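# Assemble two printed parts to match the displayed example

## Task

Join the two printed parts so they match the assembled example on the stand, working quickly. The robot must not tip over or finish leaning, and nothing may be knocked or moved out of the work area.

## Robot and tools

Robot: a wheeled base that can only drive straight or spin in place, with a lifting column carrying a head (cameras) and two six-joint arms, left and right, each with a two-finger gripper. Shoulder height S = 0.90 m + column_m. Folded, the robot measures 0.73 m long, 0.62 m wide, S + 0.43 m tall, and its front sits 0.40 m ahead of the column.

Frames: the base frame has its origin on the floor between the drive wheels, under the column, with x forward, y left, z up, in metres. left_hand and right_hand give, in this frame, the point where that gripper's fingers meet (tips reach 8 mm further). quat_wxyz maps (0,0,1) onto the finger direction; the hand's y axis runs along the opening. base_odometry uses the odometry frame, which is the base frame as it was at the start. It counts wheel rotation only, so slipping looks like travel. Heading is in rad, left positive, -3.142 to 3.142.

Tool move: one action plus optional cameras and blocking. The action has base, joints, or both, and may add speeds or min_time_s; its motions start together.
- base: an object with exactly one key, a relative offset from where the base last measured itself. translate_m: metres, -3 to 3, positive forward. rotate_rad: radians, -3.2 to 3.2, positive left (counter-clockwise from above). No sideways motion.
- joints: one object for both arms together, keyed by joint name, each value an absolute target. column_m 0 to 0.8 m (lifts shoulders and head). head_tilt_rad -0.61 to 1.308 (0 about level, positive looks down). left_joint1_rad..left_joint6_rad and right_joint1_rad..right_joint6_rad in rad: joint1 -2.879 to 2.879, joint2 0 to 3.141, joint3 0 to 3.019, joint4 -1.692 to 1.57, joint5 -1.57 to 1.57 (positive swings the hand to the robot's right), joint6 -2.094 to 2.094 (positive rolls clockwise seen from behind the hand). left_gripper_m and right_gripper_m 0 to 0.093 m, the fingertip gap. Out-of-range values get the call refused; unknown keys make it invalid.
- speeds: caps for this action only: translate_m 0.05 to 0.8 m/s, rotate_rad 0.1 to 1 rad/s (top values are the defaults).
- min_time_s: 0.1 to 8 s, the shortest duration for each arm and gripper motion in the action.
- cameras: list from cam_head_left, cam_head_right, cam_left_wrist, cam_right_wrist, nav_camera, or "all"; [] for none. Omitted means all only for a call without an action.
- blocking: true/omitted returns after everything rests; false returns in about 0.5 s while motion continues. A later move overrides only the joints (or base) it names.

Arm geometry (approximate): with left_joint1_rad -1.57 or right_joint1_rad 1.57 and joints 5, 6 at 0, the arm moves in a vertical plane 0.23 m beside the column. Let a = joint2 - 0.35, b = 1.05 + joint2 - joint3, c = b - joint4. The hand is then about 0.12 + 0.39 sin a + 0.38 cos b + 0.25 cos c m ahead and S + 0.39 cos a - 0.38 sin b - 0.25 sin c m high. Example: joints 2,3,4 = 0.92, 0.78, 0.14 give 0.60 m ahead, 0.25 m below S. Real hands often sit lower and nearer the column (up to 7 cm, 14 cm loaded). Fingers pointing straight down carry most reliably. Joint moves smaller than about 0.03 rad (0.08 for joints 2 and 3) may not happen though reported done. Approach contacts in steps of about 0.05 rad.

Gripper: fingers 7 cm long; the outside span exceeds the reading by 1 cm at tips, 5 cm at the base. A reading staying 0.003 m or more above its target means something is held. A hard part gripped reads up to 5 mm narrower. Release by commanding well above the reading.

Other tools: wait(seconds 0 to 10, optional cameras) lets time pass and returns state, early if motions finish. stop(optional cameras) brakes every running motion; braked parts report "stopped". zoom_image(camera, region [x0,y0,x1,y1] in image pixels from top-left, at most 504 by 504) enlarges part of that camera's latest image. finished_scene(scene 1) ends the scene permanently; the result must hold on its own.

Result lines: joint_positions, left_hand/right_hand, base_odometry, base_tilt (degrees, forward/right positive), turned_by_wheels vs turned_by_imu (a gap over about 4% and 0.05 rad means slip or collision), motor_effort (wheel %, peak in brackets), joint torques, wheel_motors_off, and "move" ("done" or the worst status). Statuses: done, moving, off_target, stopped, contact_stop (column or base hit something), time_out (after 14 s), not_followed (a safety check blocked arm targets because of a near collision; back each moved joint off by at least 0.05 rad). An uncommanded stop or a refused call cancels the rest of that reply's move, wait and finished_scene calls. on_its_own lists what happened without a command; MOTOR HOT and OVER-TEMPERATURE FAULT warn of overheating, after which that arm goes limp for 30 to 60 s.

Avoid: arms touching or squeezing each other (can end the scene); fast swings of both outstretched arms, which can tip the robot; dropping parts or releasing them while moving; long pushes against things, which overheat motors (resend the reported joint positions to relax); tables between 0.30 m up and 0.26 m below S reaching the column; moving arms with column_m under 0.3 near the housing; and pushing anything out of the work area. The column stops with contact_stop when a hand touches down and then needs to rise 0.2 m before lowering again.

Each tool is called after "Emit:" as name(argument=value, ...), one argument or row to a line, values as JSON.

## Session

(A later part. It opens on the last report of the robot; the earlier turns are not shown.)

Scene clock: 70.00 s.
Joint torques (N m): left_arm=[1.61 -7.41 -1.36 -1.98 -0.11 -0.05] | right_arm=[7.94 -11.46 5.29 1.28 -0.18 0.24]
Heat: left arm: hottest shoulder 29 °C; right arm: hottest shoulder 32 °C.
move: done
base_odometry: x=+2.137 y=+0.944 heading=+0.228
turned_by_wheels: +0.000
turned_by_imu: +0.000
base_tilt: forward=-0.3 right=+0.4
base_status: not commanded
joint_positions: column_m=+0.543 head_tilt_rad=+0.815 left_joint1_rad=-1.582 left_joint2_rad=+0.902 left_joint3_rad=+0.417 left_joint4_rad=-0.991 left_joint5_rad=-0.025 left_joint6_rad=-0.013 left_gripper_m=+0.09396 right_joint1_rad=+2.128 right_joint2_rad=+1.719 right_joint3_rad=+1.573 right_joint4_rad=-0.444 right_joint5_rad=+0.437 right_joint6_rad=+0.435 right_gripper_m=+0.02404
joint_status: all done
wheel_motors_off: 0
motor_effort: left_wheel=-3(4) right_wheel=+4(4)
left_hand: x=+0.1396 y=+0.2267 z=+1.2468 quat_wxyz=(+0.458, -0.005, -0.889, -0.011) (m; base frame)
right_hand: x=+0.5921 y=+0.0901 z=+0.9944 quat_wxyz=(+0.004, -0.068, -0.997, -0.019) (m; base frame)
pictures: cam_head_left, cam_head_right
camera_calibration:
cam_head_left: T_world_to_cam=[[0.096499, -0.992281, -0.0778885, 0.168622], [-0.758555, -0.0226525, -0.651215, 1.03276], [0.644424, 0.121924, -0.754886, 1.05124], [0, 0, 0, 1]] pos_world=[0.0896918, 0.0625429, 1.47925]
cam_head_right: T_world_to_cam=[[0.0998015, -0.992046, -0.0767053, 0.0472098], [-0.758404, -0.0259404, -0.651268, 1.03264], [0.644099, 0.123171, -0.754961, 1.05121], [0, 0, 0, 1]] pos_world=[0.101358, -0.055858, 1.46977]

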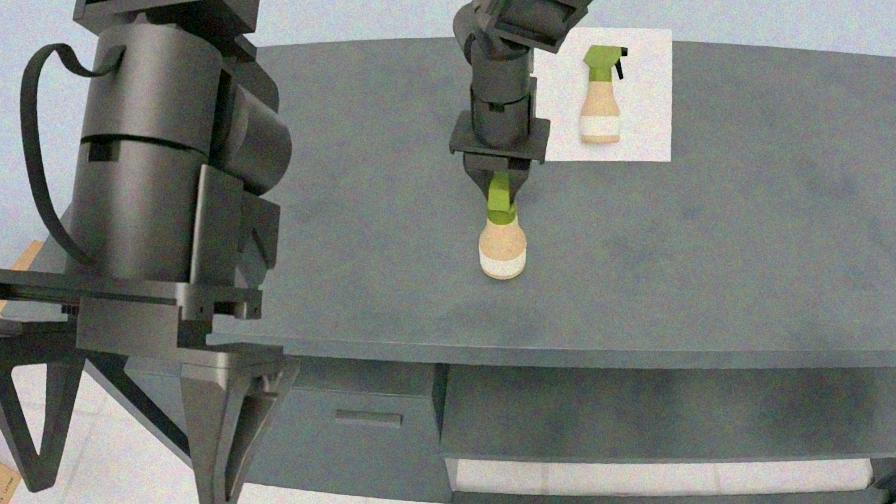

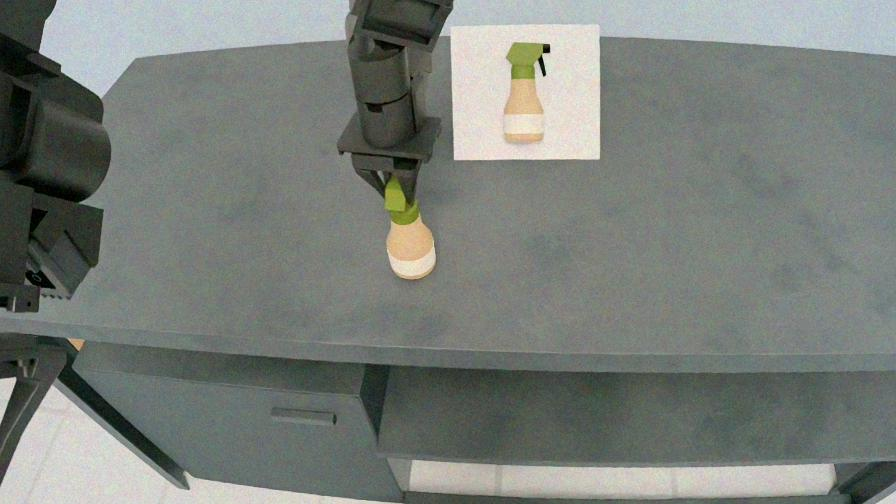

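Emit:
move(
  joints={"column_m": 0.557},
  cameras=[],
)

Emit:
move(
  joints={"right_gripper_m": 0.05},
  min_time_s=2,
  cameras=["cam_head_right", "cam_head_left", "cam_right_wrist"],
)

Emit:
zoom_image(
  camera="cam_head_right",
  region=[370, 180, 450, 300],
)

Emit:
zoom_image(
  camera="cam_head_left",
  region=[470, 180, 550, 300],
)

Emit:
zoom_image(
  camera="cam_right_wrist",
  region=[210, 190, 400, 380],
)

Scene clock: 71.87 s.
Joint torques (N m): left_arm=[1.55 -7.47 -1.39 -1.98 -0.12 -0.06] | right_arm=[8.06 -12.57 5.12 1.13 -0.18 0.25]
Heat: left arm: hottest shoulder 29 °C; right arm: hottest shoulder 32 °C.
move: done
base_odometry: x=+2.137 y=+0.944 heading=+0.228
turned_by_wheels: +0.000
turned_by_imu: +0.000
base_tilt: forward=-0.3 right=+0.4
base_status: not commanded
joint_positions: column_m=+0.557 head_tilt_rad=+0.815 left_joint1_rad=-1.582 left_joint2_rad=+0.902 left_joint3_rad=+0.417 left_joint4_rad=-0.991 left_joint5_rad=-0.025 left_joint6_rad=-0.013 left_gripper_m=+0.09396 right_joint1_rad=+2.128 right_joint2_rad=+1.737 right_joint3_rad=+1.573 right_joint4_rad=-0.441 right_joint5_rad=+0.437 right_joint6_rad=+0.435 right_gripper_m=+0.02404
joint_status: all done
wheel_motors_off: 0
motor_effort: left_wheel=-3(4) right_wheel=+4(5)
left_hand: x=+0.1396 y=+0.2267 z=+1.2607 quat_wxyz=(+0.458, -0.005, -0.889, -0.011) (m; base frame)
right_hand: x=+0.5835 y=+0.0919 z=+0.9999 quat_wxyz=(+0.010, -0.065, -0.998, -0.017) (m; base frame)
pictures: none
No camera images: "cameras" was empty.

Scene clock: 74.17 s.
Joint torques (N m): left_arm=[1.67 -7.36 -1.36 -1.99 -0.12 -0.05] | right_arm=[8.06 -12.51 5.12 1.13 -0.18 0.24]
Heat: left arm: hottest shoulder 29 °C; right arm: hottest shoulder 32 °C.
move: done
base_odometry: x=+2.137 y=+0.944 heading=+0.228
turned_by_wheels: +0.000
turned_by_imu: +0.000
base_tilt: forward=-0.3 right=+0.4
base_status: not commanded
joint_positions: column_m=+0.557 head_tilt_rad=+0.815 left_joint1_rad=-1.582 left_joint2_rad=+0.902 left_joint3_rad=+0.417 left_joint4_rad=-0.991 left_joint5_rad=-0.025 left_joint6_rad=-0.013 left_gripper_m=+0.09396 right_joint1_rad=+2.128 right_joint2_rad=+1.737 right_joint3_rad=+1.573 right_joint4_rad=-0.441 right_joint5_rad=+0.437 right_joint6_rad=+0.435 right_gripper_m=+0.04990
joint_status: all done
wheel_motors_off: 0
motor_effort: left_wheel=-3(4) right_wheel=+3(4)
left_hand: x=+0.1396 y=+0.2267 z=+1.2607 quat_wxyz=(+0.458, -0.005, -0.889, -0.011) (m; base frame)
right_hand: x=+0.5835 y=+0.0919 z=+0.9999 quat_wxyz=(+0.010, -0.065, -0.998, -0.017) (m; base frame)
pictures: cam_head_left, cam_head_right, cam_right_wrist
camera_calibration:
cam_head_left: T_world_to_cam=[[0.096499, -0.992281, -0.0778885, 0.169697], [-0.758555, -0.0226525, -0.651215, 1.04175], [0.644424, 0.121924, -0.754886, 1.06166], [0, 0, 0, 1]] pos_world=[0.0896918, 0.0625429, 1.49305]
cam_head_right: T_world_to_cam=[[0.0998015, -0.992046, -0.0767053, 0.048276], [-0.758404, -0.0259404, -0.651268, 1.04169], [0.644099, 0.123171, -0.754961, 1.06171], [0, 0, 0, 1]] pos_world=[0.101358, -0.055858, 1.48367]
cam_right_wrist: T_world_to_cam=[[-0.126686, -0.991853, -0.0133734, 0.176105], [-0.803491, 0.0947025, 0.587736, -0.121004], [-0.581681, 0.0852031, -0.808942, 1.26634], [0, 0, 0, 1]] pos_world=[0.661693, 0.0782333, 1.09787]

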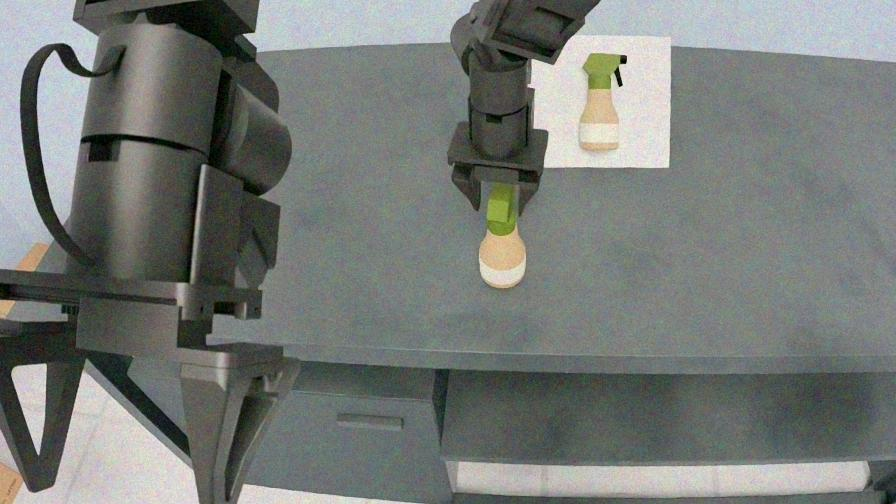

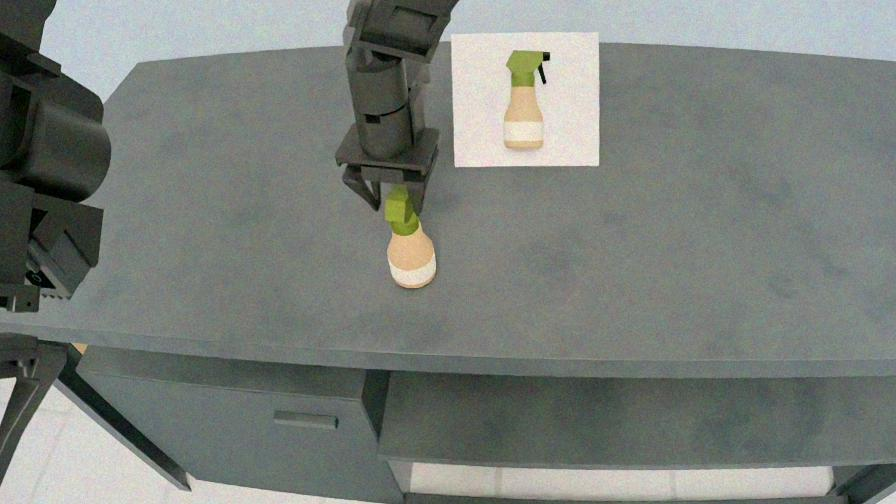

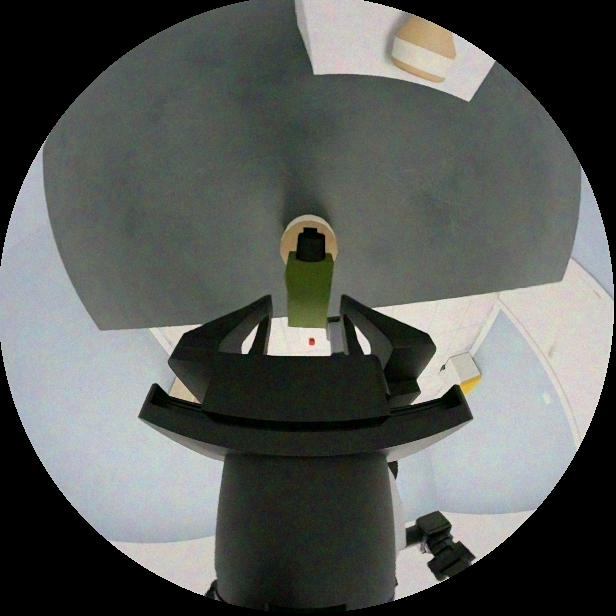

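Scaled by 4.200.

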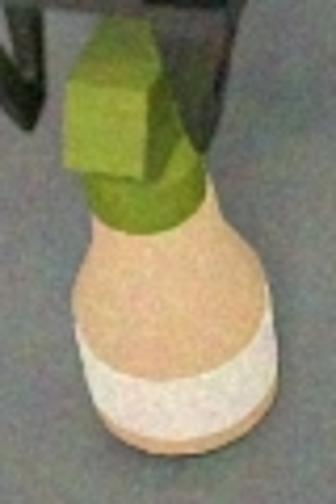

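Scaled by 4.200.

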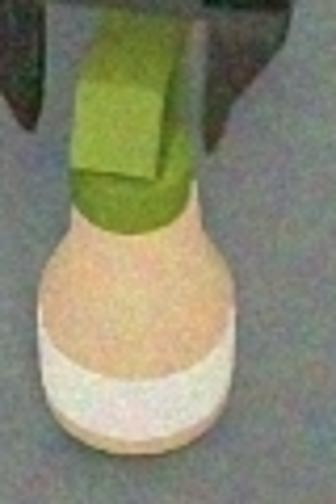

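Scaled by 2.653 from the camera's 616x616 image, which has a finer 880x880 frame.

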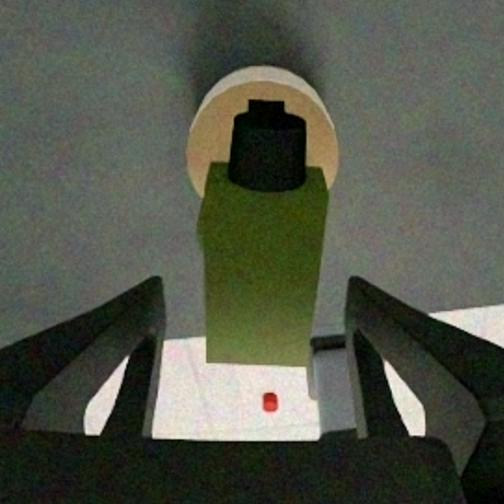

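Emit:
move(
  joints={"column_m": 0.66},
  cameras=["cam_head_right", "cam_head_left", "cam_right_wrist"],
)

Emit:
zoom_image(
  camera="cam_head_right",
  region=[370, 210, 450, 350],
)

Emit:
zoom_image(
  camera="cam_head_left",
  region=[470, 210, 550, 350],
)

Emit:
zoom_image(
  camera="cam_right_wrist",
  region=[210, 150, 400, 340],
)

Scene clock: 76.53 s.
Joint torques (N m): left_arm=[1.61 -7.41 -1.39 -1.99 -0.12 -0.05] | right_arm=[8.06 -12.69 5.07 1.11 -0.18 0.24]
Heat: left arm: hottest shoulder 29 °C; right arm: hottest shoulder 32 °C.
move: done
base_odometry: x=+2.137 y=+0.944 heading=+0.228
turned_by_wheels: +0.000
turned_by_imu: +0.000
base_tilt: forward=-0.3 right=+0.4
base_status: not commanded
joint_positions: column_m=+0.660 head_tilt_rad=+0.815 left_joint1_rad=-1.582 left_joint2_rad=+0.902 left_joint3_rad=+0.417 left_joint4_rad=-0.991 left_joint5_rad=-0.025 left_joint6_rad=-0.013 left_gripper_m=+0.09396 right_joint1_rad=+2.128 right_joint2_rad=+1.739 right_joint3_rad=+1.573 right_joint4_rad=-0.441 right_joint5_rad=+0.437 right_joint6_rad=+0.435 right_gripper_m=+0.04990
joint_status: all done
wheel_motors_off: 0
motor_effort: left_wheel=-2(4) right_wheel=+3(4)
left_hand: x=+0.1396 y=+0.2267 z=+1.3637 quat_wxyz=(+0.458, -0.005, -0.889, -0.011) (m; base frame)
right_hand: x=+0.5821 y=+0.0922 z=+1.1016 quat_wxyz=(+0.011, -0.064, -0.998, -0.016) (m; base frame)
pictures: cam_head_left, cam_head_right, cam_right_wrist
camera_calibration:
cam_head_left: T_world_to_cam=[[0.096499, -0.992281, -0.0778885, 0.177727], [-0.758555, -0.0226525, -0.651215, 1.10889], [0.644424, 0.121924, -0.754886, 1.13949], [0, 0, 0, 1]] pos_world=[0.0896918, 0.0625429, 1.59615]
cam_head_right: T_world_to_cam=[[0.0998015, -0.992046, -0.0767053, 0.0561767], [-0.758404, -0.0259404, -0.651268, 1.10877], [0.644099, 0.123171, -0.754961, 1.13947], [0, 0, 0, 1]] pos_world=[0.101358, -0.055858, 1.58667]
cam_right_wrist: T_world_to_cam=[[-0.125457, -0.992021, -0.0124168, 0.175765], [-0.802287, 0.0940837, 0.589477, -0.184554], [-0.583606, 0.0839159, -0.80769, 1.34767], [0, 0, 0, 1]] pos_world=[0.660494, 0.0786349, 1.19947]

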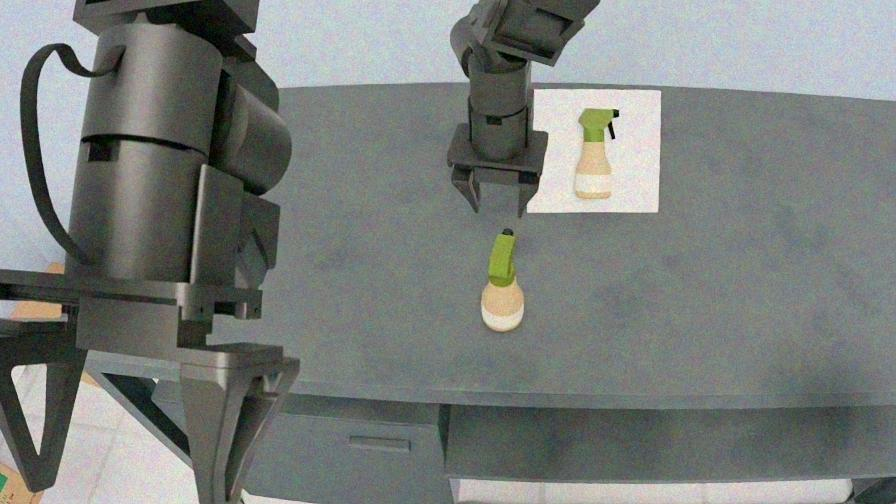

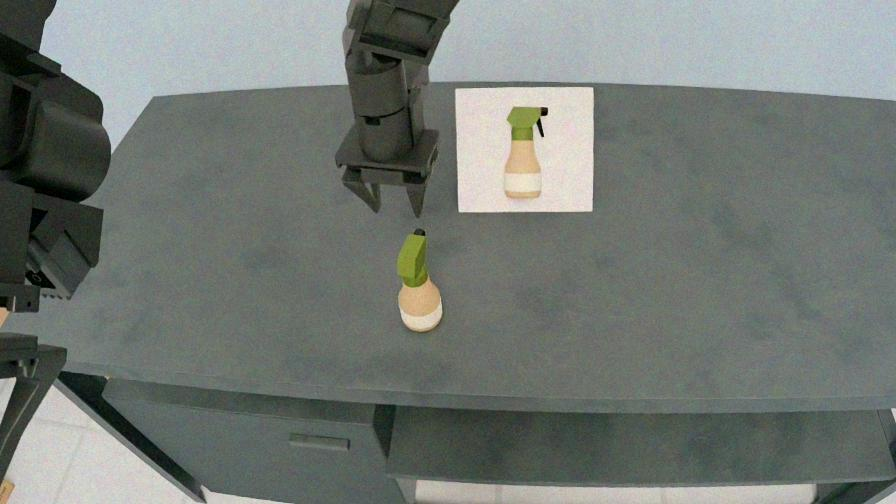

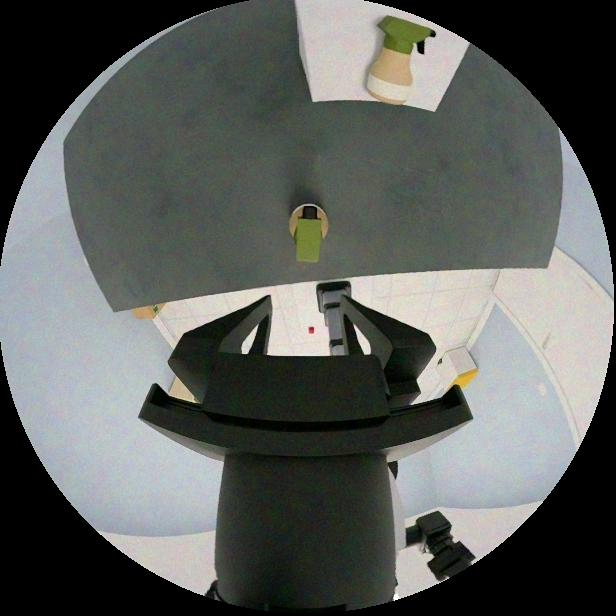

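Scaled by 3.600.

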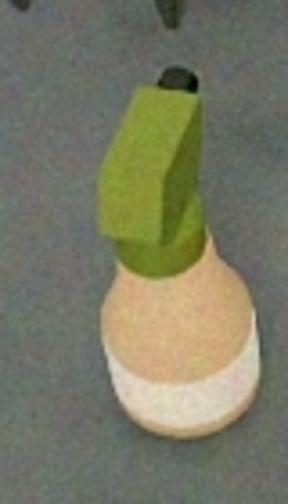

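Scaled by 3.600.

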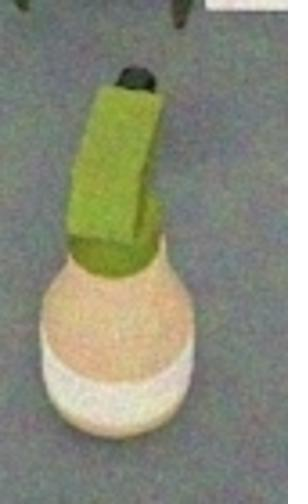

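Scaled by 2.653 from the camera's 616x616 image, which has a finer 880x880 frame.

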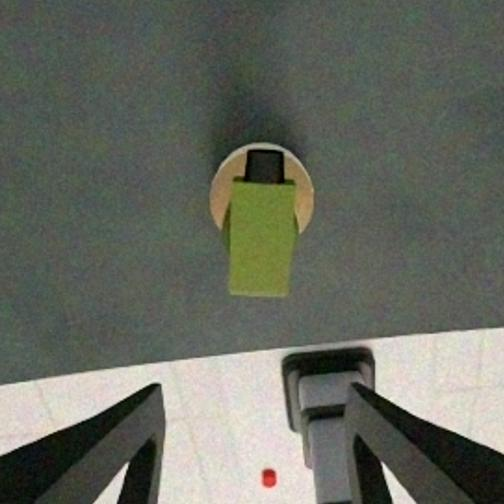

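Emit:
finished_scene(
)

The scene is finished: the task was done.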